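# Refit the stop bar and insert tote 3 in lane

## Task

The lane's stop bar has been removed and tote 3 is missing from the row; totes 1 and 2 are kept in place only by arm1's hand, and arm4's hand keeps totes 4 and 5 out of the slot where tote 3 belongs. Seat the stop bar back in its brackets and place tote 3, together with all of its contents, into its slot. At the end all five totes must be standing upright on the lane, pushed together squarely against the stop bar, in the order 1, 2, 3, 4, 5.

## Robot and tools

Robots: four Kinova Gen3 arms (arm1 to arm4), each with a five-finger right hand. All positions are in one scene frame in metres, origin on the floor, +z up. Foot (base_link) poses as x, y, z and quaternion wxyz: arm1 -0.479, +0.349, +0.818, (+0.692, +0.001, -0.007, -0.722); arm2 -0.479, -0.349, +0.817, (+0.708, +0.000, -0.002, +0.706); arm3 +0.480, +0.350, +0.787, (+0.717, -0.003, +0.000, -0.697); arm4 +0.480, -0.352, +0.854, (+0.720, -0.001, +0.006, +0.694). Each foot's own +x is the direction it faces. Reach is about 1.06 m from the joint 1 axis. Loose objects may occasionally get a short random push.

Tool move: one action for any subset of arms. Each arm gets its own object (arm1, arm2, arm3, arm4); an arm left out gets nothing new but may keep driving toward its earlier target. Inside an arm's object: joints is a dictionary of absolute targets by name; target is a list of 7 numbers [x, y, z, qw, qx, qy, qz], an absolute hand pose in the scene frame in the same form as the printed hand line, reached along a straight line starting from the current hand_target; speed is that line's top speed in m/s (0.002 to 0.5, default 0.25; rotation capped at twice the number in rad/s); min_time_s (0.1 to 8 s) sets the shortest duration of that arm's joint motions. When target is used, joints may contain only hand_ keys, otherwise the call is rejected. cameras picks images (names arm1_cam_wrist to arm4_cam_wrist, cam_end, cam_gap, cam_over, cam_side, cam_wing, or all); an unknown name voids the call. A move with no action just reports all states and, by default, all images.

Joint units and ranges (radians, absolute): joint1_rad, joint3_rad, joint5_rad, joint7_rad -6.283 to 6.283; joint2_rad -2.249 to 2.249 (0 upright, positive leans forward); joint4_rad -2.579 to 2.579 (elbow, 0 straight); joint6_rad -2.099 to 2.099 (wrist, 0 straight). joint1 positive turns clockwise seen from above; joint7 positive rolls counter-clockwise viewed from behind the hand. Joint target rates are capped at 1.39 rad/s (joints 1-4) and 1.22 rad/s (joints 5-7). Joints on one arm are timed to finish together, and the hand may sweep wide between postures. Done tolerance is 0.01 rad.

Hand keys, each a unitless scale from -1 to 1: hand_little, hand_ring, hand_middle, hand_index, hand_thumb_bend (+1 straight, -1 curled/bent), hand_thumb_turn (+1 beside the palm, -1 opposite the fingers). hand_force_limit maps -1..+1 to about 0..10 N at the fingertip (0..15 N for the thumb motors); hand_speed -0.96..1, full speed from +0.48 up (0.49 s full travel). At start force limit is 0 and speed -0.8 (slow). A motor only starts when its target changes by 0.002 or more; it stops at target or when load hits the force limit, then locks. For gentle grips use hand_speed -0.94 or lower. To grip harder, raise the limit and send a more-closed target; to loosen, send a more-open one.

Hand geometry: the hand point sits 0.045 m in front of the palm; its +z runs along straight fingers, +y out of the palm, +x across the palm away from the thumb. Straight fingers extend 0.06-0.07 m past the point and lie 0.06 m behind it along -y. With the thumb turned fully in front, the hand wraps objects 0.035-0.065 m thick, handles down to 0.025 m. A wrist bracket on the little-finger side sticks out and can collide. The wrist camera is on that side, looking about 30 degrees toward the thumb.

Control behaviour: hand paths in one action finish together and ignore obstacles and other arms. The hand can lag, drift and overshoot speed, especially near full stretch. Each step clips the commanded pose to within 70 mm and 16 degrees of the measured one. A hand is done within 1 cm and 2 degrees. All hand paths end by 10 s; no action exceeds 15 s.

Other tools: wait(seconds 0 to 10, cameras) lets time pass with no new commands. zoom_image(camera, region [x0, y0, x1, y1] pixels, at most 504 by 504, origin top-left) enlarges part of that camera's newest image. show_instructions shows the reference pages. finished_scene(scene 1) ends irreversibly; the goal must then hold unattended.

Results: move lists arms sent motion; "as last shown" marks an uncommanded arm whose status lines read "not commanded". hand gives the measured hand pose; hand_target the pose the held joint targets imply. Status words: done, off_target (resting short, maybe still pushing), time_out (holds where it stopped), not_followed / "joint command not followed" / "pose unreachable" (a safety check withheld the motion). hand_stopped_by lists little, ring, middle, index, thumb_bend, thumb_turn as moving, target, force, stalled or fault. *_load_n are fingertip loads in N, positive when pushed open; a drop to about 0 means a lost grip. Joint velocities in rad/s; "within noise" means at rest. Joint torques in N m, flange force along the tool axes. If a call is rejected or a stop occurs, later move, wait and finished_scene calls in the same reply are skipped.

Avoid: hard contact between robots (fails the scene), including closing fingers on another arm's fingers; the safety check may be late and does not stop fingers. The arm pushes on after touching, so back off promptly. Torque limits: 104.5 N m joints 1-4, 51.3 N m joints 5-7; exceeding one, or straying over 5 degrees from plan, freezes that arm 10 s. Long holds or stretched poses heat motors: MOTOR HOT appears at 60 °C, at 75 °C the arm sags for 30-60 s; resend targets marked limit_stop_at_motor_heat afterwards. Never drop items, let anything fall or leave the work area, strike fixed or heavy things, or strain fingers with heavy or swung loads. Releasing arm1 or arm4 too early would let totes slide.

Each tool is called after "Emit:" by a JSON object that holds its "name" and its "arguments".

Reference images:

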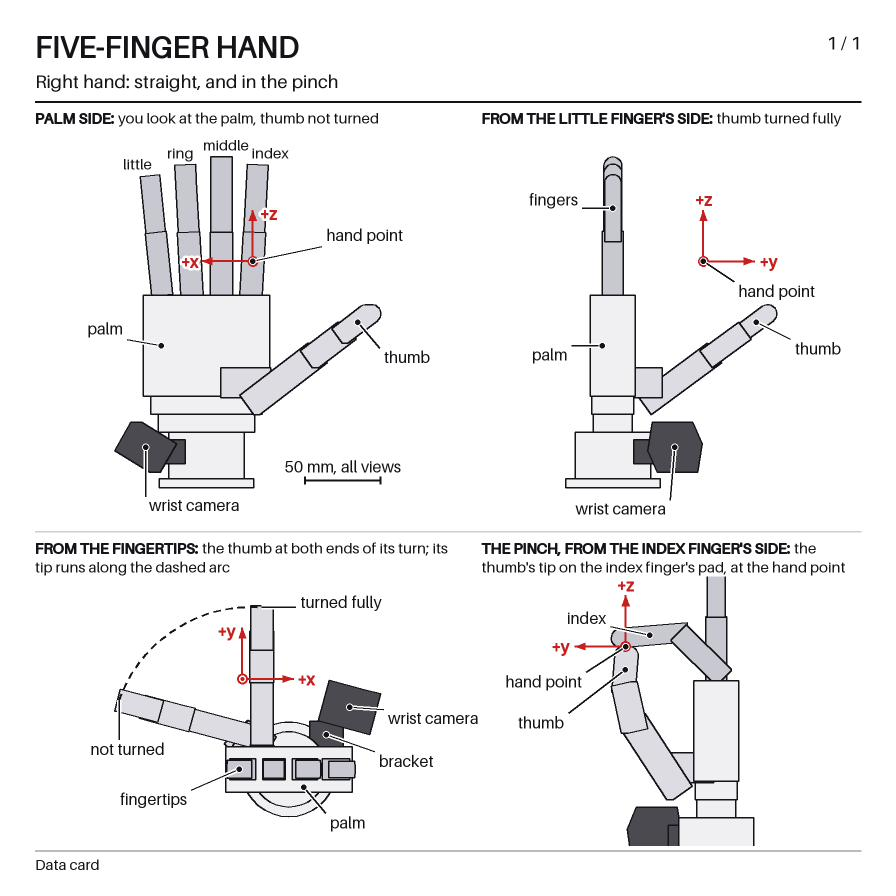

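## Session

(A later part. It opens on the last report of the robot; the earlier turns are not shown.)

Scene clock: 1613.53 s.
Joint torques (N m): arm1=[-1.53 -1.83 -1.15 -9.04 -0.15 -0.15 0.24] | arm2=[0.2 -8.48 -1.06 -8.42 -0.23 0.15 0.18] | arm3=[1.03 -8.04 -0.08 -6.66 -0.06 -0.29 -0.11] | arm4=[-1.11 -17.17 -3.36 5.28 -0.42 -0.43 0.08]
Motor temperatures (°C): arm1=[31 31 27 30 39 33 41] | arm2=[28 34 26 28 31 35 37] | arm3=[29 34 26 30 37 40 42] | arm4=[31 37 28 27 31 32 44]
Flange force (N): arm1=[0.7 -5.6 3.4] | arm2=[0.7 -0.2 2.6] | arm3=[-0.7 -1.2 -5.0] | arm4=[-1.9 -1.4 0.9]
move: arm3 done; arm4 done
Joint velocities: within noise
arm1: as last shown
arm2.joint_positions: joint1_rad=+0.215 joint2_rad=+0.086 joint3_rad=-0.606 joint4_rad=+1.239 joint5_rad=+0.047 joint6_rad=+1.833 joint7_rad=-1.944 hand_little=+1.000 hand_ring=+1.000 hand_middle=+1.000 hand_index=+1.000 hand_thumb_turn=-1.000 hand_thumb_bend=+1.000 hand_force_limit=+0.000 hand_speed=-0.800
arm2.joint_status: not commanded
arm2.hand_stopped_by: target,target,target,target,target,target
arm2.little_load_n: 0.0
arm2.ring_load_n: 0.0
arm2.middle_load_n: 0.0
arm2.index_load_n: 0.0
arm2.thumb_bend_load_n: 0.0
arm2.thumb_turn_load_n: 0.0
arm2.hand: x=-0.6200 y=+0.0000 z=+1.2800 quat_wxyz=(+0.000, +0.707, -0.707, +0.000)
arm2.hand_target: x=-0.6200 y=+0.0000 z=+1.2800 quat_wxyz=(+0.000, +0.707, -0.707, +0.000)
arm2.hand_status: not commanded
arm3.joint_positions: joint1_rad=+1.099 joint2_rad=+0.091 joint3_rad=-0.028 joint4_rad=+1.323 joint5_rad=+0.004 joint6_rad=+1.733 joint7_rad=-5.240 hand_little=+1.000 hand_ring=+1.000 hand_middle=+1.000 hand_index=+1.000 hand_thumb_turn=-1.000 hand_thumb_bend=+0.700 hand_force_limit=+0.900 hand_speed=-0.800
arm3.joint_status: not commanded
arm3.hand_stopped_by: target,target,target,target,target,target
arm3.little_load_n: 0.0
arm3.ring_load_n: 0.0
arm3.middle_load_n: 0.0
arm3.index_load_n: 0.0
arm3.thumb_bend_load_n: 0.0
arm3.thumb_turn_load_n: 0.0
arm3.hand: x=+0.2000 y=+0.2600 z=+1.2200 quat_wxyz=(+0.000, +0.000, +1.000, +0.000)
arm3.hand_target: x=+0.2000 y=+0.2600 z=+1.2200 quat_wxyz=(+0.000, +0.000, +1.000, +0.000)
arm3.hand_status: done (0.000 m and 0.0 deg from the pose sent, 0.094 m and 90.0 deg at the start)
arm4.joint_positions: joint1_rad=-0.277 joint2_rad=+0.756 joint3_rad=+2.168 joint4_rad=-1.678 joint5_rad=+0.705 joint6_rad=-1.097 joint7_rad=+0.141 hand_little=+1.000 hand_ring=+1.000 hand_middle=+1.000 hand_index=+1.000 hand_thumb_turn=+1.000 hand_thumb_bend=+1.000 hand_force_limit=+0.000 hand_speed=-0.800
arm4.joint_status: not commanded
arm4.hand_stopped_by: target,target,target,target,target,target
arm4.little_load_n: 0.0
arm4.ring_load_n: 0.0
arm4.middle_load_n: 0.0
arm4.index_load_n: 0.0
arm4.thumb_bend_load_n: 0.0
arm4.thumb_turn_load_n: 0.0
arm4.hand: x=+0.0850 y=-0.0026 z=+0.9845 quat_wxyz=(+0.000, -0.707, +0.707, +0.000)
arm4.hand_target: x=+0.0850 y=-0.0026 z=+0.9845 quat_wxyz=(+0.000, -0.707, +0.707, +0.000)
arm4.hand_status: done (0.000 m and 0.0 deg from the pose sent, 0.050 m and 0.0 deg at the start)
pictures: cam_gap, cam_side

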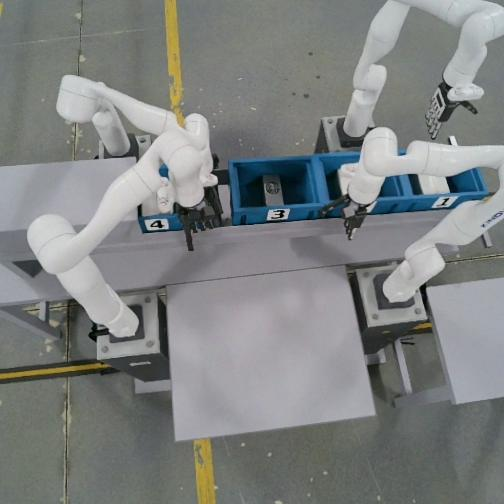

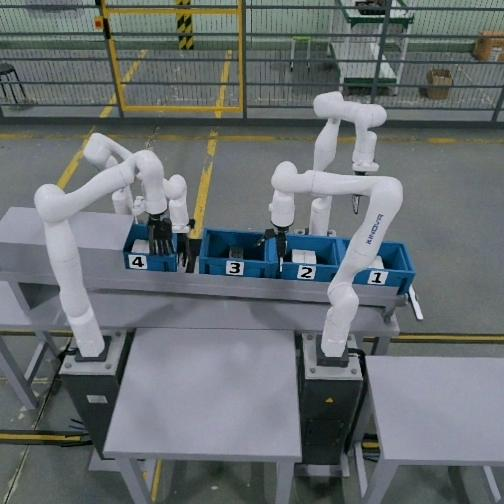

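Emit:
{"name": "move", "arguments": {"arm3": {"target":[0.249,0.15,1.2,0,0,1,0],"speed":0.12}, "cameras": ["arm3_cam_wrist","cam_side","cam_gap"]}}

Emit:
{"name": "zoom_image", "arguments": {"camera": "arm3_cam_wrist", "region": [0, 0, 504, 504]}}

Scene clock: 1638.30 s.
Joint torques (N m): arm1=[-1.45 -1.88 -1.14 -9.06 -0.19 -0.19 0.28] | arm2=[0.17 -8.55 -1.06 -8.49 -0.22 0.14 0.16] | arm3=[1.01 -9.16 -0.16 -6.7 -0.12 -0.26 -0.03] | arm4=[-1.13 -17.21 -3.34 5.33 -0.38 -0.4 0.11]
Motor temperatures (°C): arm1=[31 31 27 29 39 33 41] | arm2=[28 34 26 28 31 35 37] | arm3=[29 34 26 30 37 40 42] | arm4=[31 36 28 27 31 32 44]
Flange force (N): arm1=[0.9 -5.6 3.4] | arm2=[0.7 -0.3 2.9] | arm3=[-0.8 -1.7 -5.1] | arm4=[-1.8 -1.5 0.9]
move: arm3 done
Joint velocities: within noise
arm1, arm2, arm4: as last shown
arm1.little_load_n: 0.5
arm3.joint_positions: joint1_rad=+0.885 joint2_rad=+0.147 joint3_rad=-0.165 joint4_rad=+1.323 joint5_rad=+0.024 joint6_rad=+1.679 joint7_rad=-5.587 hand_little=+1.000 hand_ring=+1.000 hand_middle=+1.000 hand_index=+1.000 hand_thumb_turn=-1.000 hand_thumb_bend=+0.700 hand_force_limit=+0.900 hand_speed=-0.800
arm3.joint_status: not commanded
arm3.hand_stopped_by: target,target,target,target,target,target
arm3.little_load_n: -0.5
arm3.ring_load_n: 0.0
arm3.middle_load_n: 0.0
arm3.index_load_n: 0.0
arm3.thumb_bend_load_n: 0.0
arm3.thumb_turn_load_n: 0.0
arm3.hand: x=+0.2490 y=+0.1500 z=+1.2000 quat_wxyz=(+0.000, +0.000, +1.000, +0.000)
arm3.hand_target: x=+0.2490 y=+0.1500 z=+1.2000 quat_wxyz=(+0.000, +0.000, +1.000, +0.000)
arm3.hand_status: done (0.000 m and 0.0 deg from the pose sent, 0.122 m and 0.0 deg at the start)
pictures: arm3_cam_wrist, cam_gap, cam_side

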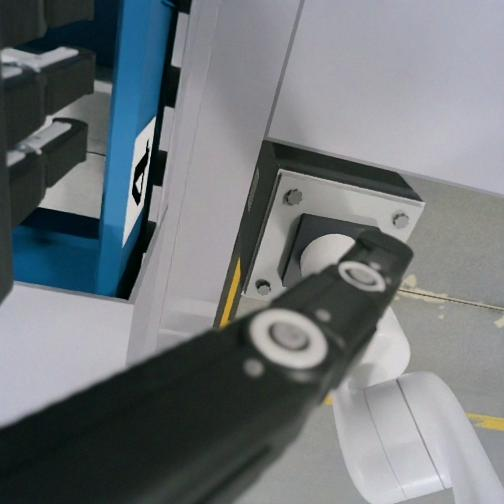

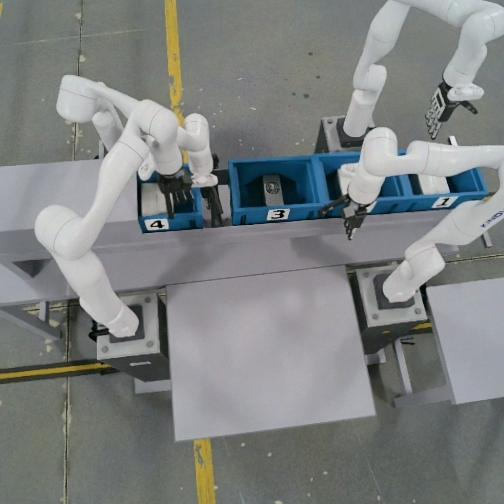

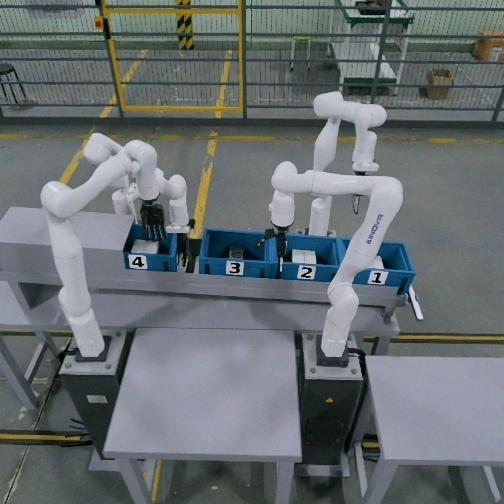

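Scaled by 1.000.

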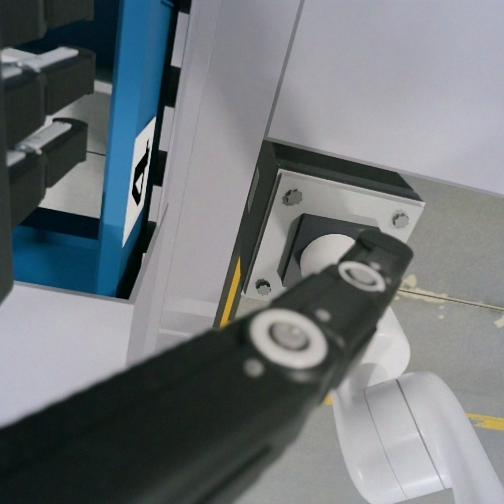

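Emit:
{"name": "move", "arguments": {"arm3": {"target":[0.26,0.28,1.22,0,0,1,0],"speed":0.15}, "cameras": []}}

Scene clock: 1710.10 s.
Joint torques (N m): arm1=[-1.48 -1.85 -1.12 -9.02 -0.17 -0.15 0.27] | arm2=[0.24 -8.52 -1.06 -8.44 -0.22 0.2 0.16] | arm3=[0.95 -5.33 -0.09 -6.56 -0.06 -0.26 -0.06] | arm4=[-1.08 -17.16 -3.35 5.39 -0.35 -0.42 0.08]
Motor temperatures (°C): arm1=[31 31 27 29 39 33 41] | arm2=[28 34 26 28 31 35 37] | arm3=[28 32 26 31 36 40 42] | arm4=[31 36 28 27 31 32 44]
Flange force (N): arm1=[0.8 -5.5 3.4] | arm2=[0.7 -0.2 2.8] | arm3=[-0.8 -0.7 -5.1] | arm4=[-1.6 -1.6 0.9]
move: arm3 done
Joint velocities: within noise
arm1, arm2, arm4: as last shown
arm1.little_load_n: 0.0
arm3.joint_positions: joint1_rad=+1.060 joint2_rad=-0.059 joint3_rad=-0.028 joint4_rad=+1.474 joint5_rad=+0.000 joint6_rad=+1.731 joint7_rad=-5.280 hand_little=+1.000 hand_ring=+1.000 hand_middle=+1.000 hand_index=+1.000 hand_thumb_turn=-1.000 hand_thumb_bend=+0.700 hand_force_limit=+0.900 hand_speed=-0.800
arm3.joint_status: not commanded
arm3.hand_stopped_by: target,target,target,target,target,target
arm3.little_load_n: 0.0
arm3.ring_load_n: 0.0
arm3.middle_load_n: 0.0
arm3.index_load_n: 0.0
arm3.thumb_bend_load_n: 0.0
arm3.thumb_turn_load_n: 0.0
arm3.hand: x=+0.2600 y=+0.2800 z=+1.2200 quat_wxyz=(+0.000, +0.000, +1.000, +0.000)
arm3.hand_target: x=+0.2600 y=+0.2800 z=+1.2200 quat_wxyz=(+0.000, +0.000, +1.000, +0.000)
arm3.hand_status: done (0.000 m and 0.0 deg from the pose sent, 0.132 m and 0.0 deg at the start)
arm4.thumb_bend_load_n: -0.5

Emit:
{"name": "move", "arguments": {"arm3": {"joints":{"joint7_rad":-2.138,"hand_thumb_bend":1,"hand_speed":-0.5},"min_time_s":3}, "cameras": []}}

Emit:
{"name": "move", "arguments": {"arm3": {"target":[0.217,0.08,1.2,0,1,0,0],"speed":0.12}, "cameras": ["arm3_cam_wrist","cam_side","cam_gap","cam_over"]}}

Scene clock: 1717.10 s.
Joint torques (N m): arm1=[-1.47 -1.91 -1.17 -9.11 -0.15 -0.16 0.24] | arm2=[0.22 -8.55 -1 -8.43 -0.21 0.15 0.15] | arm3=[0.98 -5.49 -0.05 -6.66 -0.03 -0.44 -0.11] | arm4=[-1.06 -17.17 -3.35 5.37 -0.4 -0.42 0.12]
Motor temperatures (°C): arm1=[31 31 27 29 39 33 41] | arm2=[28 34 26 28 31 35 37] | arm3=[28 32 26 31 36 40 42] | arm4=[31 36 28 27 31 32 44]
Flange force (N): arm1=[0.6 -5.4 3.6] | arm2=[0.6 -0.1 2.6] | arm3=[0.7 0.8 -5.4] | arm4=[-1.5 -1.5 1.0]
move: arm3 done
Joint velocities: within noise
arm1, arm2, arm4: as last shown
arm2.thumb_bend_load_n: -0.5
arm3.joint_positions: joint1_rad=+1.060 joint2_rad=-0.059 joint3_rad=-0.028 joint4_rad=+1.474 joint5_rad=+0.000 joint6_rad=+1.731 joint7_rad=-2.138 hand_little=+1.000 hand_ring=+1.000 hand_middle=+1.000 hand_index=+1.000 hand_thumb_turn=-1.000 hand_thumb_bend=+1.000 hand_force_limit=+0.900 hand_speed=-0.500
arm3.joint_status: all done
arm3.hand_stopped_by: target,target,target,target,target,target
arm3.little_load_n: 0.0
arm3.ring_load_n: 0.0
arm3.middle_load_n: 0.0
arm3.index_load_n: 0.0
arm3.thumb_bend_load_n: 0.0
arm3.thumb_turn_load_n: 0.0
arm3.hand: x=+0.1984 y=+0.1596 z=+1.2200 quat_wxyz=(+0.000, -1.000, +0.000, +0.000)
arm3.hand_target: x=+0.1984 y=+0.1596 z=+1.2200 quat_wxyz=(+0.000, -1.000, +0.000, +0.000)
arm3.hand_status: not commanded
arm4.thumb_bend_load_n: 0.0

Scene clock: 1718.33 s.
Joint torques (N m): arm1=[-1.5 -1.88 -1.12 -9.06 -0.2 -0.24 0.28] | arm2=[0.14 -8.52 -1.05 -8.47 -0.22 0.13 0.2] | arm3=[0.98 -6.73 -0.16 -6.78 -0.05 -0.38 -0.07] | arm4=[-1.08 -17.23 -3.31 5.31 -0.39 -0.44 0.07]
Motor temperatures (°C): arm1=[31 31 27 29 39 33 41] | arm2=[28 34 26 28 31 35 37] | arm3=[28 32 26 31 36 40 42] | arm4=[31 36 28 27 31 32 44]
Flange force (N): arm1=[0.9 -5.6 3.2] | arm2=[0.8 -0.2 2.8] | arm3=[0.8 0.8 -5.1] | arm4=[-1.8 -1.4 0.9]
move: arm3 done
Joint velocities: within noise
arm1.joint_positions: joint1_rad=-1.870 joint2_rad=-0.190 joint3_rad=+0.522 joint4_rad=+1.723 joint5_rad=+0.089 joint6_rad=+1.597 joint7_rad=-2.884 hand_little=+1.000 hand_ring=+1.000 hand_middle=+1.000 hand_index=+1.000 hand_thumb_turn=-1.000 hand_thumb_bend=+0.700 hand_force_limit=+0.900 hand_speed=-0.800
arm1.joint_status: not commanded
arm1.hand_stopped_by: target,target,target,target,target,target
arm1.little_load_n: 0.0
arm1.ring_load_n: 0.0
arm1.middle_load_n: 0.0
arm1.index_load_n: 0.0
arm1.thumb_bend_load_n: 0.0
arm1.thumb_turn_load_n: 0.0
arm1.hand: x=-0.2000 y=+0.2000 z=+1.2000 quat_wxyz=(+0.000, -0.707, -0.707, +0.000)
arm1.hand_target: x=-0.2000 y=+0.2000 z=+1.2000 quat_wxyz=(+0.000, -0.707, -0.707, +0.000)
arm1.hand_status: not commanded
arm2, arm4: as last shown
arm2.thumb_bend_load_n: 0.0
arm3.joint_positions: joint1_rad=+0.942 joint2_rad=+0.011 joint3_rad=-0.159 joint4_rad=+1.471 joint5_rad=+0.002 joint6_rad=+1.664 joint7_rad=-2.387 hand_little=+1.000 hand_ring=+1.000 hand_middle=+1.000 hand_index=+1.000 hand_thumb_turn=-1.000 hand_thumb_bend=+1.000 hand_force_limit=+0.900 hand_speed=-0.500
arm3.joint_status: not commanded
arm3.hand_stopped_by: target,target,target,target,target,target
arm3.little_load_n: 0.0
arm3.ring_load_n: 0.0
arm3.middle_load_n: 0.0
arm3.index_load_n: 0.0
arm3.thumb_bend_load_n: 0.0
arm3.thumb_turn_load_n: 0.0
arm3.hand: x=+0.2170 y=+0.0800 z=+1.2000 quat_wxyz=(+0.000, -1.000, +0.000, +0.000)
arm3.hand_target: x=+0.2170 y=+0.0800 z=+1.2000 quat_wxyz=(+0.000, -1.000, +0.000, +0.000)
arm3.hand_status: done (0.000 m and 0.0 deg from the pose sent, 0.084 m and 0.0 deg at the start)
pictures: arm3_cam_wrist, cam_gap, cam_over, cam_side

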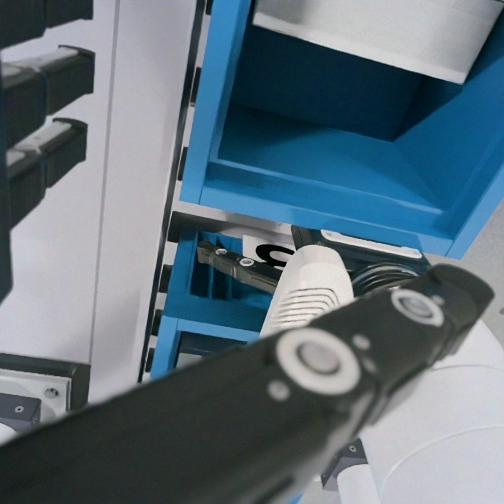

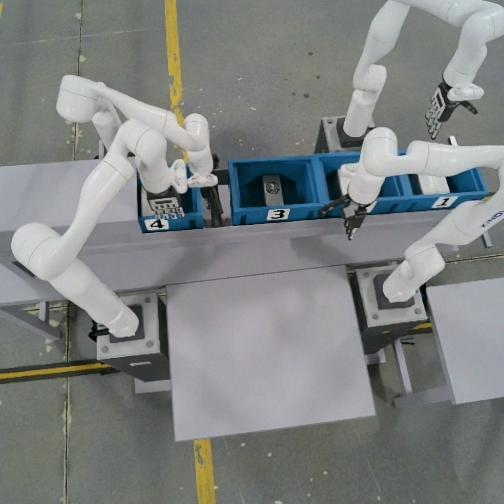

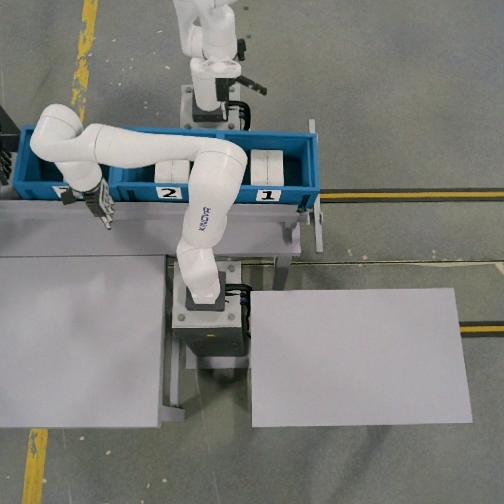

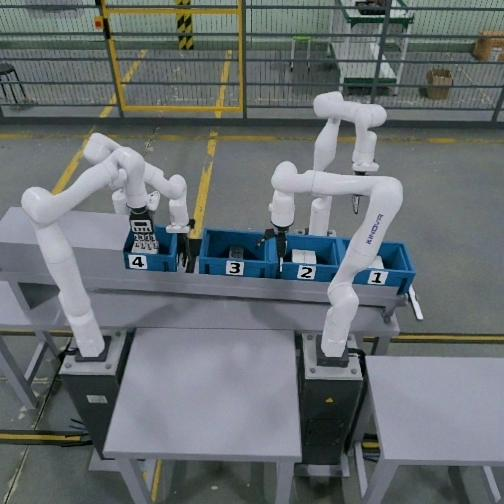

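Emit:
{"name": "move", "arguments": {"arm3": {"target":[0.215,0.056,1.1,0,0.99942,0,0.03403],"speed":0.08}, "cameras": ["arm3_cam_wrist","cam_side","cam_gap"]}}

Emit:
{"name": "zoom_image", "arguments": {"camera": "cam_side", "region": [90, 180, 250, 310]}}

Emit:
{"name": "zoom_image", "arguments": {"camera": "cam_gap", "region": [100, 120, 240, 250]}}

Scene clock: 1732.73 s.
Joint torques (N m): arm1=[-1.36 -1.95 -1.1 -8.99 -0.12 -0.24 0.25] | arm2=[0.17 -8.53 -1.03 -8.5 -0.19 0.15 0.18] | arm3=[1.01 -8.2 -0.18 -6.36 -0.17 -0.25 -0.1] | arm4=[-1.09 -17.18 -3.38 5.25 -0.42 -0.43 0.03]
Motor temperatures (°C): arm1=[31 31 27 29 39 33 41] | arm2=[28 34 26 28 31 35 37] | arm3=[28 32 26 31 36 40 42] | arm4=[31 35 28 27 31 32 44]
Flange force (N): arm1=[0.8 -5.2 3.0] | arm2=[0.8 -0.2 2.9] | arm3=[0.8 1.5 -5.4] | arm4=[-2.1 -1.3 0.8]
move: arm3 done
Joint velocities: within noise
arm1, arm2, arm4: as last shown
arm3.joint_positions: joint1_rad=+0.938 joint2_rad=+0.107 joint3_rad=-0.168 joint4_rad=+1.685 joint5_rad=-0.033 joint6_rad=+1.402 joint7_rad=-2.394 hand_little=+1.000 hand_ring=+1.000 hand_middle=+1.000 hand_index=+1.000 hand_thumb_turn=-1.000 hand_thumb_bend=+1.000 hand_force_limit=+0.900 hand_speed=-0.500
arm3.joint_status: not commanded
arm3.hand_stopped_by: target,target,target,target,target,target
arm3.little_load_n: 0.0
arm3.ring_load_n: 0.0
arm3.middle_load_n: 0.0
arm3.index_load_n: 0.0
arm3.thumb_bend_load_n: 0.0
arm3.thumb_turn_load_n: 0.0
arm3.hand: x=+0.2150 y=+0.0560 z=+1.1000 quat_wxyz=(+0.000, -0.999, +0.000, -0.034)
arm3.hand_target: x=+0.2150 y=+0.0560 z=+1.1000 quat_wxyz=(+0.000, -0.999, +0.000, -0.034)
arm3.hand_status: done (0.000 m and 0.0 deg from the pose sent, 0.103 m and 3.9 deg at the start)
pictures: arm3_cam_wrist, cam_gap, cam_side

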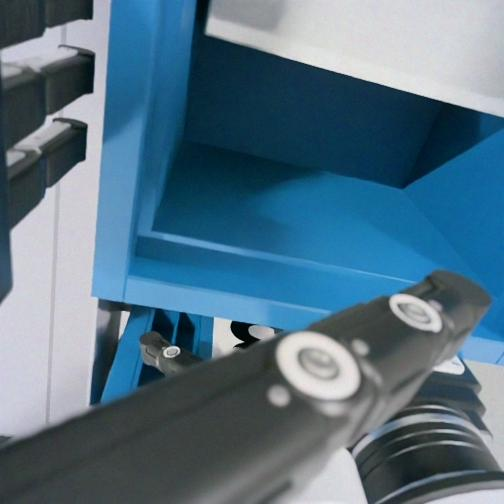

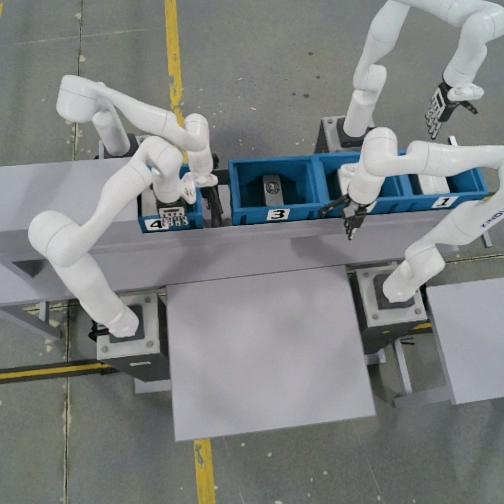

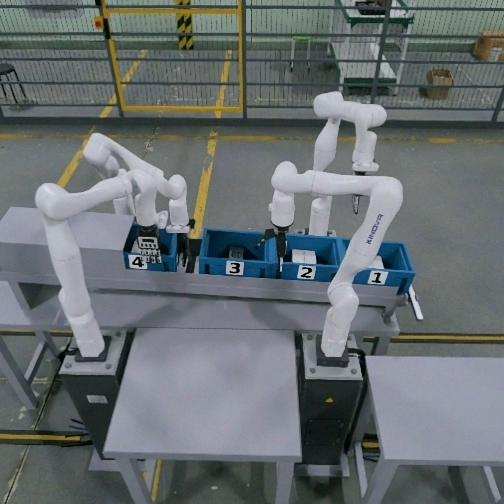

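Scaled by 3.150.

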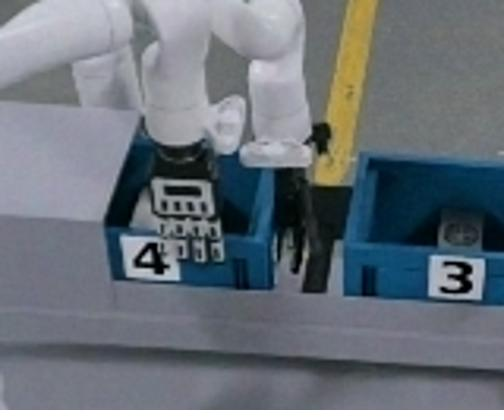

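Scaled by 3.600.

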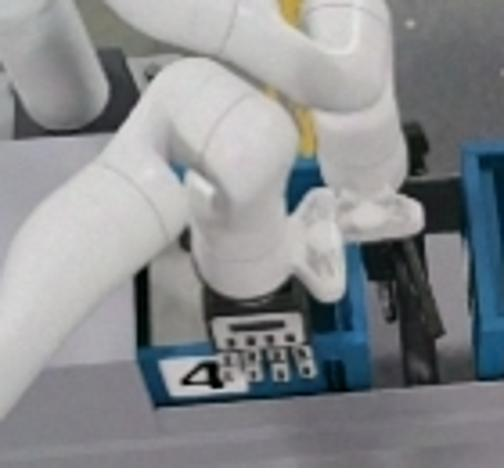

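Emit:
{"name": "move", "arguments": {"cameras": ["cam_gap","cam_end","cam_side","arm3_cam_wrist"]}}

Scene clock: 1743.57 s.
Joint torques (N m): arm1=[-1.48 -1.8 -1.14 -9.05 -0.18 -0.14 0.26] | arm2=[0.16 -8.46 -1.04 -8.48 -0.26 0.14 0.16] | arm3=[1.02 -8.22 -0.23 -6.54 -0.17 -0.31 -0.09] | arm4=[-1.04 -17.22 -3.32 5.31 -0.35 -0.44 0.08]
Motor temperatures (°C): arm1=[31 31 27 29 39 33 41] | arm2=[28 34 26 28 31 35 37] | arm3=[28 32 26 31 36 40 42] | arm4=[31 35 28 27 31 32 44]
Flange force (N): arm1=[0.8 -5.7 3.5] | arm2=[0.9 -0.3 2.9] | arm3=[1.0 1.2 -5.1] | arm4=[-1.8 -1.3 0.9]
Joint velocities: within noise
arm1.joint_positions: joint1_rad=-1.870 joint2_rad=-0.190 joint3_rad=+0.522 joint4_rad=+1.723 joint5_rad=+0.089 joint6_rad=+1.597 joint7_rad=-2.884 hand_little=+1.000 hand_ring=+1.000 hand_middle=+1.000 hand_index=+1.000 hand_thumb_turn=-1.000 hand_thumb_bend=+0.700 hand_force_limit=+0.900 hand_speed=-0.800
arm1.joint_status: not commanded
arm1.hand_stopped_by: target,target,target,target,target,target
arm1.little_load_n: 0.0
arm1.ring_load_n: 0.0
arm1.middle_load_n: 0.0
arm1.index_load_n: 0.0
arm1.thumb_bend_load_n: 0.0
arm1.thumb_turn_load_n: 0.0
arm1.hand: x=-0.2000 y=+0.2000 z=+1.2000 quat_wxyz=(+0.000, -0.707, -0.707, +0.000) (m; scene frame)
arm1.hand_target: x=-0.2000 y=+0.2000 z=+1.2000 quat_wxyz=(+0.000, -0.707, -0.707, +0.000) (m; scene frame)
arm1.hand_status: not commanded
arm2.joint_positions: joint1_rad=+0.215 joint2_rad=+0.086 joint3_rad=-0.606 joint4_rad=+1.239 joint5_rad=+0.047 joint6_rad=+1.833 joint7_rad=-1.944 hand_little=+1.000 hand_ring=+1.000 hand_middle=+1.000 hand_index=+1.000 hand_thumb_turn=-1.000 hand_thumb_bend=+1.000 hand_force_limit=+0.000 hand_speed=-0.800
arm2.joint_status: not commanded
arm2.hand_stopped_by: target,target,target,target,target,target
arm2.little_load_n: 0.0
arm2.ring_load_n: 0.0
arm2.middle_load_n: 0.0
arm2.index_load_n: 0.0
arm2.thumb_bend_load_n: 0.0
arm2.thumb_turn_load_n: 0.0
arm2.hand: x=-0.6200 y=+0.0000 z=+1.2800 quat_wxyz=(+0.000, +0.707, -0.707, +0.000) (m; scene frame)
arm2.hand_target: x=-0.6200 y=+0.0000 z=+1.2800 quat_wxyz=(+0.000, +0.707, -0.707, +0.000) (m; scene frame)
arm2.hand_status: not commanded
arm3.joint_positions: joint1_rad=+0.938 joint2_rad=+0.107 joint3_rad=-0.168 joint4_rad=+1.685 joint5_rad=-0.033 joint6_rad=+1.402 joint7_rad=-2.394 hand_little=+1.000 hand_ring=+1.000 hand_middle=+1.000 hand_index=+1.000 hand_thumb_turn=-1.000 hand_thumb_bend=+1.000 hand_force_limit=+0.900 hand_speed=-0.500
arm3.joint_status: not commanded
arm3.hand_stopped_by: target,target,target,target,target,target
arm3.little_load_n: 0.0
arm3.ring_load_n: 0.0
arm3.middle_load_n: 0.0
arm3.index_load_n: 0.0
arm3.thumb_bend_load_n: 0.0
arm3.thumb_turn_load_n: 0.0
arm3.hand: x=+0.2150 y=+0.0560 z=+1.1000 quat_wxyz=(+0.000, -0.999, +0.000, -0.034) (m; scene frame)
arm3.hand_target: x=+0.2150 y=+0.0560 z=+1.1000 quat_wxyz=(+0.000, -0.999, +0.000, -0.034) (m; scene frame)
arm3.hand_status: done (0.000 m and 0.0 deg from the pose sent, 0.103 m and 3.9 deg at the start)
arm4.joint_positions: joint1_rad=-0.277 joint2_rad=+0.756 joint3_rad=+2.168 joint4_rad=-1.678 joint5_rad=+0.705 joint6_rad=-1.097 joint7_rad=+0.141 hand_little=+1.000 hand_ring=+1.000 hand_middle=+1.000 hand_index=+1.000 hand_thumb_turn=+1.000 hand_thumb_bend=+1.000 hand_force_limit=+0.000 hand_speed=-0.800
arm4.joint_status: not commanded
arm4.hand_stopped_by: target,target,target,target,target,target
arm4.little_load_n: 0.0
arm4.ring_load_n: 0.0
arm4.middle_load_n: 0.0
arm4.index_load_n: 0.0
arm4.thumb_bend_load_n: 0.0
arm4.thumb_turn_load_n: 0.0
arm4.hand: x=+0.0850 y=-0.0026 z=+0.9845 quat_wxyz=(+0.000, -0.707, +0.707, +0.000) (m; scene frame)
arm4.hand_target: x=+0.0850 y=-0.0026 z=+0.9845 quat_wxyz=(+0.000, -0.707, +0.707, +0.000) (m; scene frame)
arm4.hand_status: not commanded
pictures: arm3_cam_wrist, cam_end, cam_gap, cam_side

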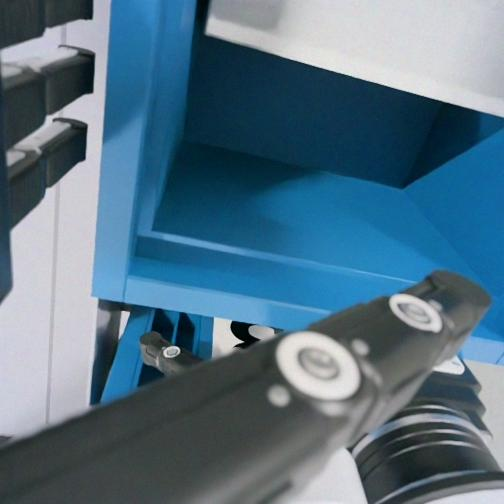

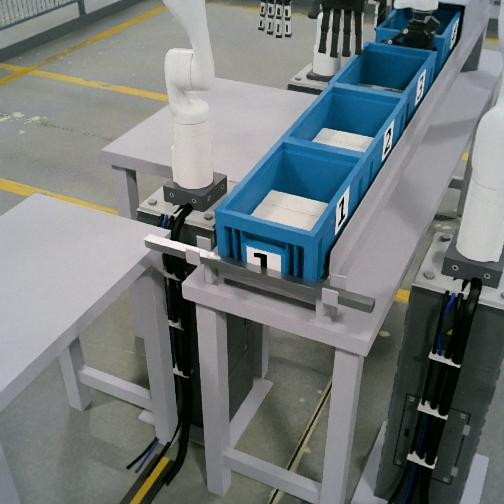

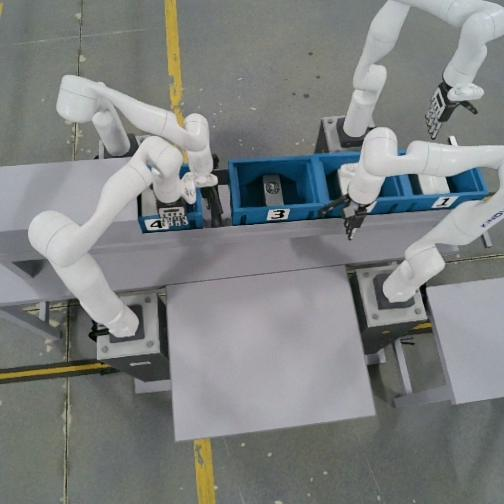

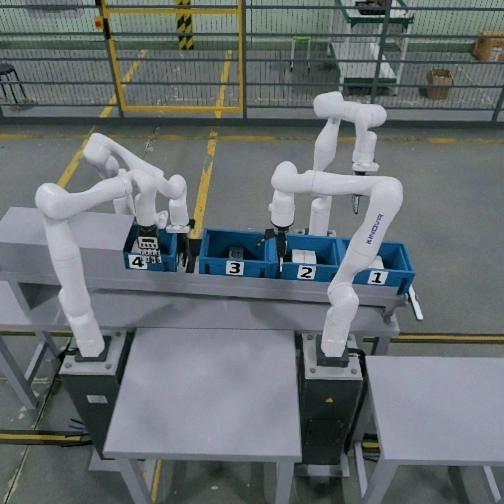

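Emit:
{"name": "move", "arguments": {"arm3": {"target": [0.215, 0.056, 1.07, 0, 0.99942, 0, 0.03403], "speed": 0.05}, "cameras": ["cam_end","cam_side","arm3_cam_wrist"]}}

Emit:
{"name": "zoom_image", "arguments": {"camera": "cam_side", "region": [90, 200, 230, 300]}}

Scene clock: 1746.67 s.
Joint torques (N m): arm1=[-1.42 -1.95 -1.15 -9.06 -0.16 -0.17 0.25] | arm2=[0.23 -8.54 -1.03 -8.44 -0.23 0.16 0.13] | arm3=[1.03 -8.4 -0.26 -6.27 -0.21 -0.28 -0.1] | arm4=[-1.07 -17.26 -3.32 5.29 -0.37 -0.45 0.08]
Motor temperatures (°C): arm1=[31 31 27 29 39 33 41] | arm2=[28 34 26 28 31 35 37] | arm3=[28 32 26 31 36 40 42] | arm4=[31 35 28 27 31 32 44]
Flange force (N): arm1=[0.7 -5.3 3.4] | arm2=[0.6 -0.2 2.7] | arm3=[0.8 1.5 -5.2] | arm4=[-1.9 -1.3 1.0]
move: arm3 done
Joint velocities: within noise
arm1, arm2, arm4: as last shown
arm3.joint_positions: joint1_rad=+0.938 joint2_rad=+0.126 joint3_rad=-0.170 joint4_rad=+1.763 joint5_rad=-0.030 joint6_rad=+1.306 joint7_rad=-2.393 hand_little=+1.000 hand_ring=+1.000 hand_middle=+1.000 hand_index=+1.000 hand_thumb_turn=-1.000 hand_thumb_bend=+1.000 hand_force_limit=+0.900 hand_speed=-0.500
arm3.joint_status: not commanded
arm3.hand_stopped_by: target,target,target,target,target,target
arm3.little_load_n: -0.5
arm3.ring_load_n: 0.0
arm3.middle_load_n: 0.0
arm3.index_load_n: 0.0
arm3.thumb_bend_load_n: 0.0
arm3.thumb_turn_load_n: 0.0
arm3.hand: x=+0.2150 y=+0.0560 z=+1.0700 quat_wxyz=(+0.000, -0.999, +0.000, -0.034)
arm3.hand_target: x=+0.2150 y=+0.0560 z=+1.0700 quat_wxyz=(+0.000, -0.999, +0.000, -0.034)
arm3.hand_status: done (0.000 m and 0.0 deg from the pose sent, 0.030 m and 0.0 deg at the start)
pictures: arm3_cam_wrist, cam_end, cam_side

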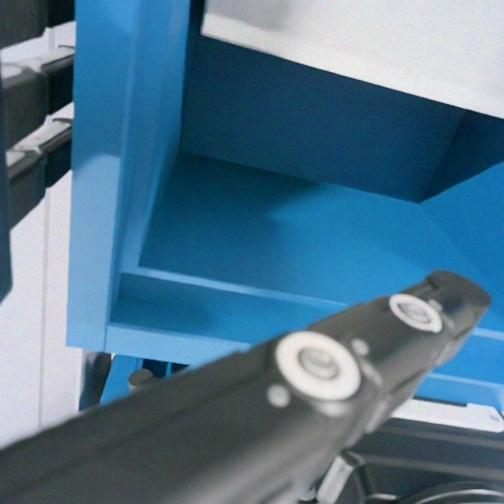

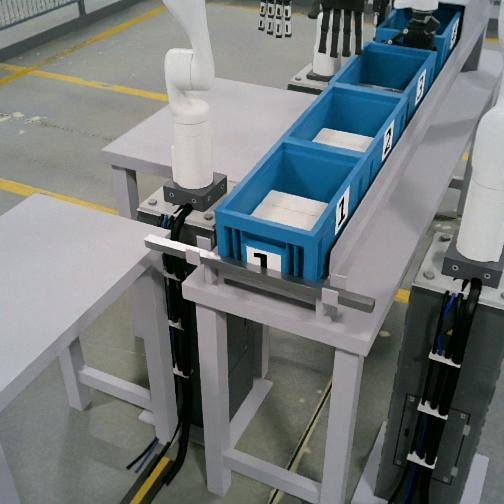

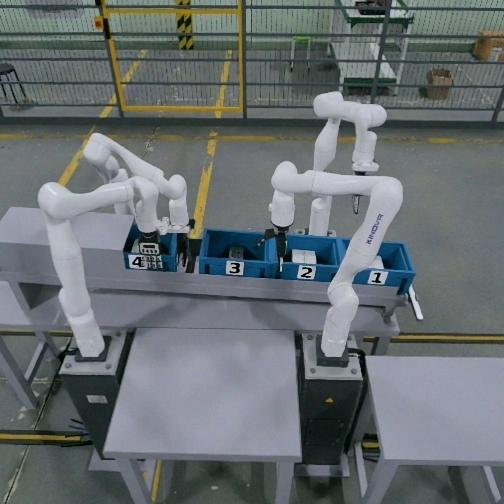

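Scaled by 3.600.

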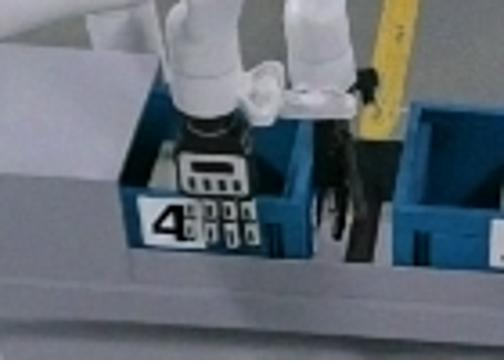

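Emit:
{"name": "move", "arguments": {"arm3": {"target": [0.215, 0.056, 1.052, 0, 0.99942, 0, 0.03403], "speed": 0.02}, "cameras": ["cam_over","cam_side","arm3_cam_wrist"]}}

Emit:
{"name": "zoom_image", "arguments": {"camera": "cam_side", "region": [90, 200, 230, 300]}}

Scene clock: 1752.03 s.
Joint torques (N m): arm1=[-1.51 -1.95 -1.13 -9.07 -0.16 -0.28 0.25] | arm2=[0.25 -8.52 -1.08 -8.46 -0.21 0.19 0.17] | arm3=[-9.48 -2.24 -9.99 -16.27 -10.04 -14.28 0.36] | arm4=[-1.13 -17.2 -3.37 5.31 -0.37 -0.46 0.06]
Motor temperatures (°C): arm1=[31 31 27 29 39 33 41] | arm2=[28 34 26 28 31 35 37] | arm3=[28 32 26 31 37 40 42] | arm4=[31 35 28 27 31 32 44]
Flange force (N): arm1=[0.7 -5.4 3.1] | arm2=[0.7 -0.1 2.9] | arm3=[5.5 -44.0 -31.5] | arm4=[-1.9 -1.5 0.9]
move: arm3 done
Joint velocities: within noise
arm1, arm2, arm4: as last shown
arm3.joint_positions: joint1_rad=+0.937 joint2_rad=+0.140 joint3_rad=-0.171 joint4_rad=+1.806 joint5_rad=-0.028 joint6_rad=+1.248 joint7_rad=-2.393 hand_little=+1.000 hand_ring=+1.000 hand_middle=+1.000 hand_index=+1.000 hand_thumb_turn=-1.000 hand_thumb_bend=+1.000 hand_force_limit=+0.900 hand_speed=-0.500
arm3.joint_status: not commanded
arm3.hand_stopped_by: target,target,target,target,target,target
arm3.little_load_n: 0.0
arm3.ring_load_n: 0.0
arm3.middle_load_n: 2.5
arm3.index_load_n: 0.0
arm3.thumb_bend_load_n: 0.0
arm3.thumb_turn_load_n: 0.0
arm3.hand: x=+0.2150 y=+0.0560 z=+1.0520 quat_wxyz=(+0.000, -0.999, +0.000, -0.034)
arm3.hand_target: x=+0.2150 y=+0.0560 z=+1.0520 quat_wxyz=(+0.000, -0.999, +0.000, -0.034)
arm3.hand_status: done (0.000 m and 0.0 deg from the pose sent, 0.018 m and 0.0 deg at the start)
pictures: arm3_cam_wrist, cam_over, cam_side

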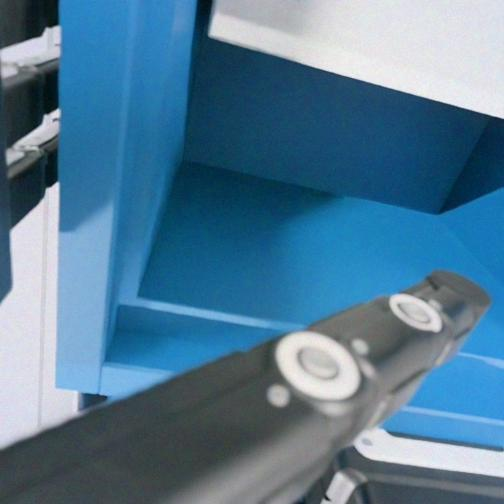

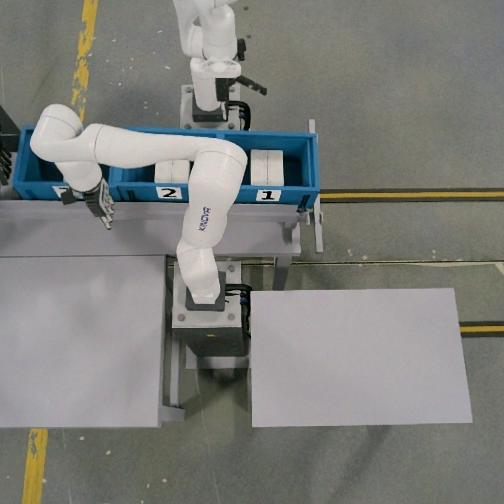

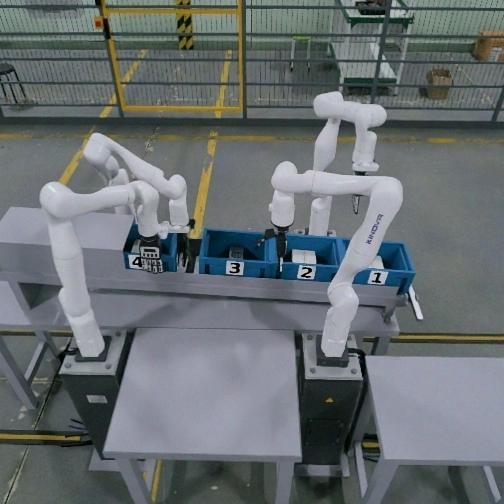

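Scaled by 3.600.

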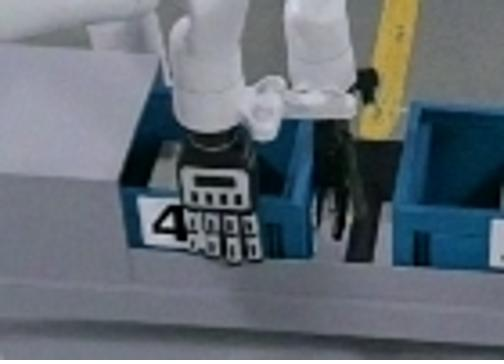

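Emit:
{"name": "move", "arguments": {"arm3": {"target": [0.215, 0.056, 1.060, 0, 0.99942, 0, 0.03403], "speed": 0.03}}}

Scene clock: 1755.53 s.
Joint torques (N m): arm1=[-1.41 -1.76 -1.25 -9.08 -0.15 -0.2 0.26] | arm2=[0.16 -8.54 -1.04 -8.47 -0.23 0.16 0.14] | arm3=[0.96 -8.43 -0.19 -6.2 -0.18 -0.32 -0.12] | arm4=[-1.14 -17.27 -3.36 5.31 -0.35 -0.44 0.09]
Motor temperatures (°C): arm1=[31 31 27 29 39 33 41] | arm2=[28 34 26 28 31 35 37] | arm3=[29 32 26 31 37 40 42] | arm4=[31 35 28 27 31 32 44]
Flange force (N): arm1=[0.6 -5.8 3.4] | arm2=[0.7 -0.4 2.9] | arm3=[0.8 1.4 -5.4] | arm4=[-1.9 -1.4 1.0]
move: arm3 done
Joint velocities: within noise
arm1, arm2, arm4: as last shown
arm3.joint_positions: joint1_rad=+0.938 joint2_rad=+0.133 joint3_rad=-0.171 joint4_rad=+1.787 joint5_rad=-0.029 joint6_rad=+1.274 joint7_rad=-2.393 hand_little=+1.000 hand_ring=+1.000 hand_middle=+1.000 hand_index=+1.000 hand_thumb_turn=-1.000 hand_thumb_bend=+1.000 hand_force_limit=+0.900 hand_speed=-0.500
arm3.joint_status: not commanded
arm3.hand_stopped_by: target,target,target,target,target,target
arm3.little_load_n: 0.0
arm3.ring_load_n: 0.0
arm3.middle_load_n: 0.0
arm3.index_load_n: 0.0
arm3.thumb_bend_load_n: -0.5
arm3.thumb_turn_load_n: 0.0
arm3.hand: x=+0.2150 y=+0.0560 z=+1.0600 quat_wxyz=(+0.000, -0.999, +0.000, -0.034)
arm3.hand_target: x=+0.2150 y=+0.0560 z=+1.0600 quat_wxyz=(+0.000, -0.999, +0.000, -0.034)
arm3.hand_status: done (0.000 m and 0.0 deg from the pose sent, 0.008 m and 0.0 deg at the start)
pictures: none

Emit:
{"name": "move", "arguments": {"arm3": {"target": [0.215, 0.052, 1.0565, 0, 0.99942, 0, 0.03403], "speed": 0.02}}}

Emit:
{"name": "move", "arguments": {"arm3": {"target": [0.215, 0.0495, 1.0565, 0, 0.99942, 0, 0.03403], "speed": 0.02}, "cameras": ["cam_side","arm3_cam_wrist"]}}

Emit:
{"name": "zoom_image", "arguments": {"camera": "cam_side", "region": [90, 200, 230, 300]}}

Scene clock: 1782.27 s.
Joint torques (N m): arm1=[-1.43 -1.97 -1.08 -9.08 -0.19 -0.18 0.32] | arm2=[0.18 -8.52 -1.04 -8.48 -0.21 0.19 0.16] | arm3=[1.41 -7.62 0.23 -4.6 0.36 0.3 -0.08] | arm4=[-1.08 -17.24 -3.33 5.28 -0.34 -0.41 0.06]
Motor temperatures (°C): arm1=[31 31 27 29 39 33 41] | arm2=[28 34 26 28 31 35 37] | arm3=[29 32 26 31 37 40 42] | arm4=[31 35 28 27 31 32 44]
Flange force (N): arm1=[1.2 -5.4 3.5] | arm2=[0.8 -0.3 3.0] | arm3=[0.8 3.7 -8.0] | arm4=[-2.0 -1.3 0.8]
move: arm3 done
Joint velocities: within noise
arm1, arm2, arm4: as last shown
arm1.thumb_bend_load_n: -0.5
arm3.joint_positions: joint1_rad=+0.932 joint2_rad=+0.143 joint3_rad=-0.174 joint4_rad=+1.788 joint5_rad=-0.028 joint6_rad=+1.264 joint7_rad=-2.403 hand_little=+1.000 hand_ring=+1.000 hand_middle=+1.000 hand_index=+1.000 hand_thumb_turn=-1.000 hand_thumb_bend=+1.000 hand_force_limit=+0.900 hand_speed=-0.500
arm3.joint_status: not commanded
arm3.hand_stopped_by: target,target,target,target,target,target
arm3.little_load_n: 0.0
arm3.ring_load_n: 0.0
arm3.middle_load_n: -3.0
arm3.index_load_n: 0.0
arm3.thumb_bend_load_n: 0.0
arm3.thumb_turn_load_n: 0.0
arm3.hand: x=+0.2150 y=+0.0520 z=+1.0565 quat_wxyz=(+0.000, -0.999, +0.000, -0.034)
arm3.hand_target: x=+0.2150 y=+0.0520 z=+1.0565 quat_wxyz=(+0.000, -0.999, +0.000, -0.034)
arm3.hand_status: done (0.000 m and 0.0 deg from the pose sent, 0.005 m and 0.0 deg at the start)
pictures: none

Scene clock: 1783.23 s.
Joint torques (N m): arm1=[-1.45 -1.89 -1.19 -9.04 -0.18 -0.16 0.28] | arm2=[0.25 -8.58 -1.11 -8.5 -0.23 0.17 0.15] | arm3=[0.95 -8.65 -0.19 -6.14 -0.18 -0.28 -0.08] | arm4=[-1.02 -17.22 -3.34 5.29 -0.38 -0.44 0.1]
Motor temperatures (°C): arm1=[31 31 27 29 39 33 41] | arm2=[28 34 26 28 31 35 37] | arm3=[29 32 26 31 37 40 42] | arm4=[31 35 28 27 31 32 44]
Flange force (N): arm1=[0.7 -5.4 3.4] | arm2=[0.7 -0.2 3.0] | arm3=[0.8 1.6 -5.3] | arm4=[-1.8 -1.1 1.0]
move: arm3 done
Joint velocities: within noise
arm1, arm2, arm4: as last shown
arm1.thumb_bend_load_n: 0.0
arm3.joint_positions: joint1_rad=+0.928 joint2_rad=+0.147 joint3_rad=-0.176 joint4_rad=+1.783 joint5_rad=-0.027 joint6_rad=+1.264 joint7_rad=-2.408 hand_little=+1.000 hand_ring=+1.000 hand_middle=+1.000 hand_index=+1.000 hand_thumb_turn=-1.000 hand_thumb_bend=+1.000 hand_force_limit=+0.900 hand_speed=-0.500
arm3.joint_status: not commanded
arm3.hand_stopped_by: target,target,target,target,target,target
arm3.little_load_n: 0.0
arm3.ring_load_n: 0.0
arm3.middle_load_n: 0.0
arm3.index_load_n: 0.0
arm3.thumb_bend_load_n: 0.0
arm3.thumb_turn_load_n: -0.5
arm3.hand: x=+0.2150 y=+0.0495 z=+1.0565 quat_wxyz=(+0.000, -0.999, +0.000, -0.034)
arm3.hand_target: x=+0.2150 y=+0.0495 z=+1.0565 quat_wxyz=(+0.000, -0.999, +0.000, -0.034)
arm3.hand_status: done (0.000 m and 0.0 deg from the pose sent, 0.003 m and 0.0 deg at the start)
pictures: arm3_cam_wrist, cam_side

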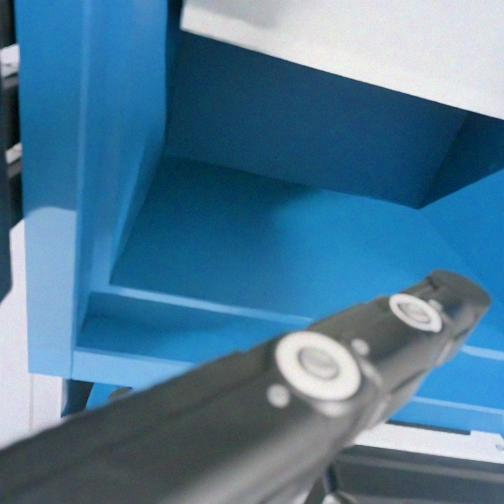

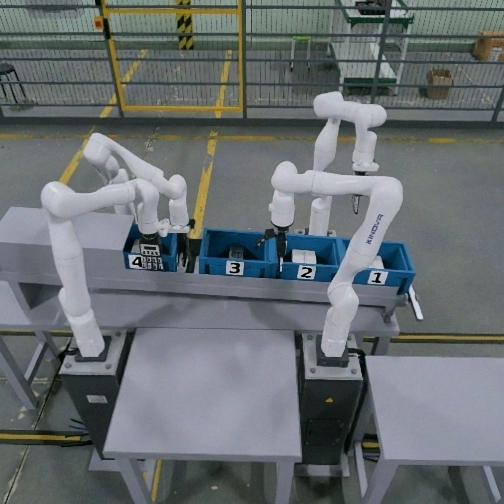

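Scaled by 3.600.

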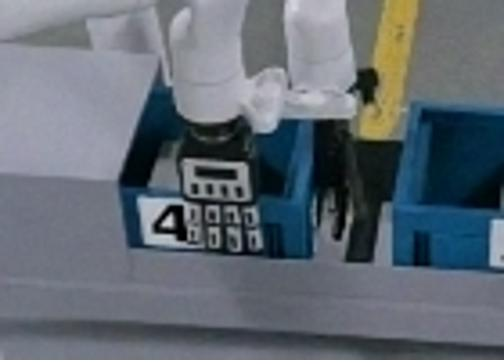

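Emit:
{"name": "move", "arguments": {"arm3": {"target": [0.215, 0.048, 1.0565, 0, 0.99942, 0, 0.03403], "speed": 0.01}}}

Emit:
{"name": "move", "arguments": {"arm3": {"target": [0.215, 0.0472, 1.0565, 0, 0.99942, 0, 0.03403], "speed": 0.01}}}

Scene clock: 1792.00 s.
Joint torques (N m): arm1=[-1.52 -1.95 -1.18 -9.1 -0.22 -0.2 0.24] | arm2=[0.19 -8.57 -1.04 -8.44 -0.21 0.12 0.15] | arm3=[0.98 -8.72 -0.28 -6.21 -0.21 -0.18 -0.1] | arm4=[-1.09 -17.18 -3.4 5.28 -0.39 -0.42 0.08]
Motor temperatures (°C): arm1=[31 31 27 29 39 33 41] | arm2=[28 34 26 28 31 35 37] | arm3=[29 32 26 31 37 40 42] | arm4=[31 35 28 27 31 32 44]
Flange force (N): arm1=[0.5 -5.4 3.5] | arm2=[0.6 -0.2 2.6] | arm3=[0.8 1.4 -4.8] | arm4=[-1.9 -1.3 0.9]
move: arm3 done
Joint velocities: within noise
arm1, arm2, arm4: as last shown
arm1.thumb_bend_load_n: -0.5
arm2.index_load_n: 0.5
arm3.joint_positions: joint1_rad=+0.925 joint2_rad=+0.149 joint3_rad=-0.177 joint4_rad=+1.780 joint5_rad=-0.026 joint6_rad=+1.265 joint7_rad=-2.412 hand_little=+1.000 hand_ring=+1.000 hand_middle=+1.000 hand_index=+1.000 hand_thumb_turn=-1.000 hand_thumb_bend=+1.000 hand_force_limit=+0.900 hand_speed=-0.500
arm3.joint_status: not commanded
arm3.hand_stopped_by: target,target,target,target,target,target
arm3.little_load_n: 0.0
arm3.ring_load_n: 0.0
arm3.middle_load_n: 0.0
arm3.index_load_n: 0.0
arm3.thumb_bend_load_n: 0.0
arm3.thumb_turn_load_n: 0.0
arm3.hand: x=+0.2150 y=+0.0480 z=+1.0565 quat_wxyz=(+0.000, -0.999, +0.000, -0.034)
arm3.hand_target: x=+0.2150 y=+0.0480 z=+1.0565 quat_wxyz=(+0.000, -0.999, +0.000, -0.034)
arm3.hand_status: done (0.000 m and 0.0 deg from the pose sent, 0.002 m and 0.0 deg at the start)
pictures: none

Scene clock: 1792.97 s.
Joint torques (N m): arm1=[-1.45 -1.83 -1.06 -9.05 -0.12 -0.22 0.24] | arm2=[0.2 -8.58 -1.06 -8.44 -0.24 0.16 0.18] | arm3=[0.98 -8.74 -0.24 -6.16 -0.22 -0.3 -0.1] | arm4=[-1.03 -17.18 -3.34 5.31 -0.38 -0.42 0.1]
Motor temperatures (°C): arm1=[31 31 27 29 39 33 41] | arm2=[28 34 26 28 31 35 37] | arm3=[29 32 26 31 37 40 42] | arm4=[31 35 28 27 31 32 44]
Flange force (N): arm1=[1.0 -5.7 3.2] | arm2=[0.5 -0.1 2.7] | arm3=[0.7 1.6 -5.3] | arm4=[-1.7 -1.3 0.9]
move: arm3 done
Joint velocities: within noise
arm1, arm2, arm4: as last shown
arm1.thumb_bend_load_n: 0.0
arm2.index_load_n: 0.0
arm3.joint_positions: joint1_rad=+0.924 joint2_rad=+0.150 joint3_rad=-0.178 joint4_rad=+1.779 joint5_rad=-0.026 joint6_rad=+1.265 joint7_rad=-2.414 hand_little=+1.000 hand_ring=+1.000 hand_middle=+1.000 hand_index=+1.000 hand_thumb_turn=-1.000 hand_thumb_bend=+1.000 hand_force_limit=+0.900 hand_speed=-0.500
arm3.joint_status: not commanded
arm3.hand_stopped_by: target,target,target,target,target,target
arm3.little_load_n: 0.0
arm3.ring_load_n: 0.0
arm3.middle_load_n: 0.0
arm3.index_load_n: 0.0
arm3.thumb_bend_load_n: 0.0
arm3.thumb_turn_load_n: 0.0
arm3.hand: x=+0.2150 y=+0.0472 z=+1.0565 quat_wxyz=(+0.000, -0.999, +0.000, -0.034)
arm3.hand_target: x=+0.2150 y=+0.0472 z=+1.0565 quat_wxyz=(+0.000, -0.999, +0.000, -0.034)
arm3.hand_status: done (0.000 m and 0.0 deg from the pose sent, 0.001 m and 0.0 deg at the start)
arm4.index_load_n: 0.5
pictures: none


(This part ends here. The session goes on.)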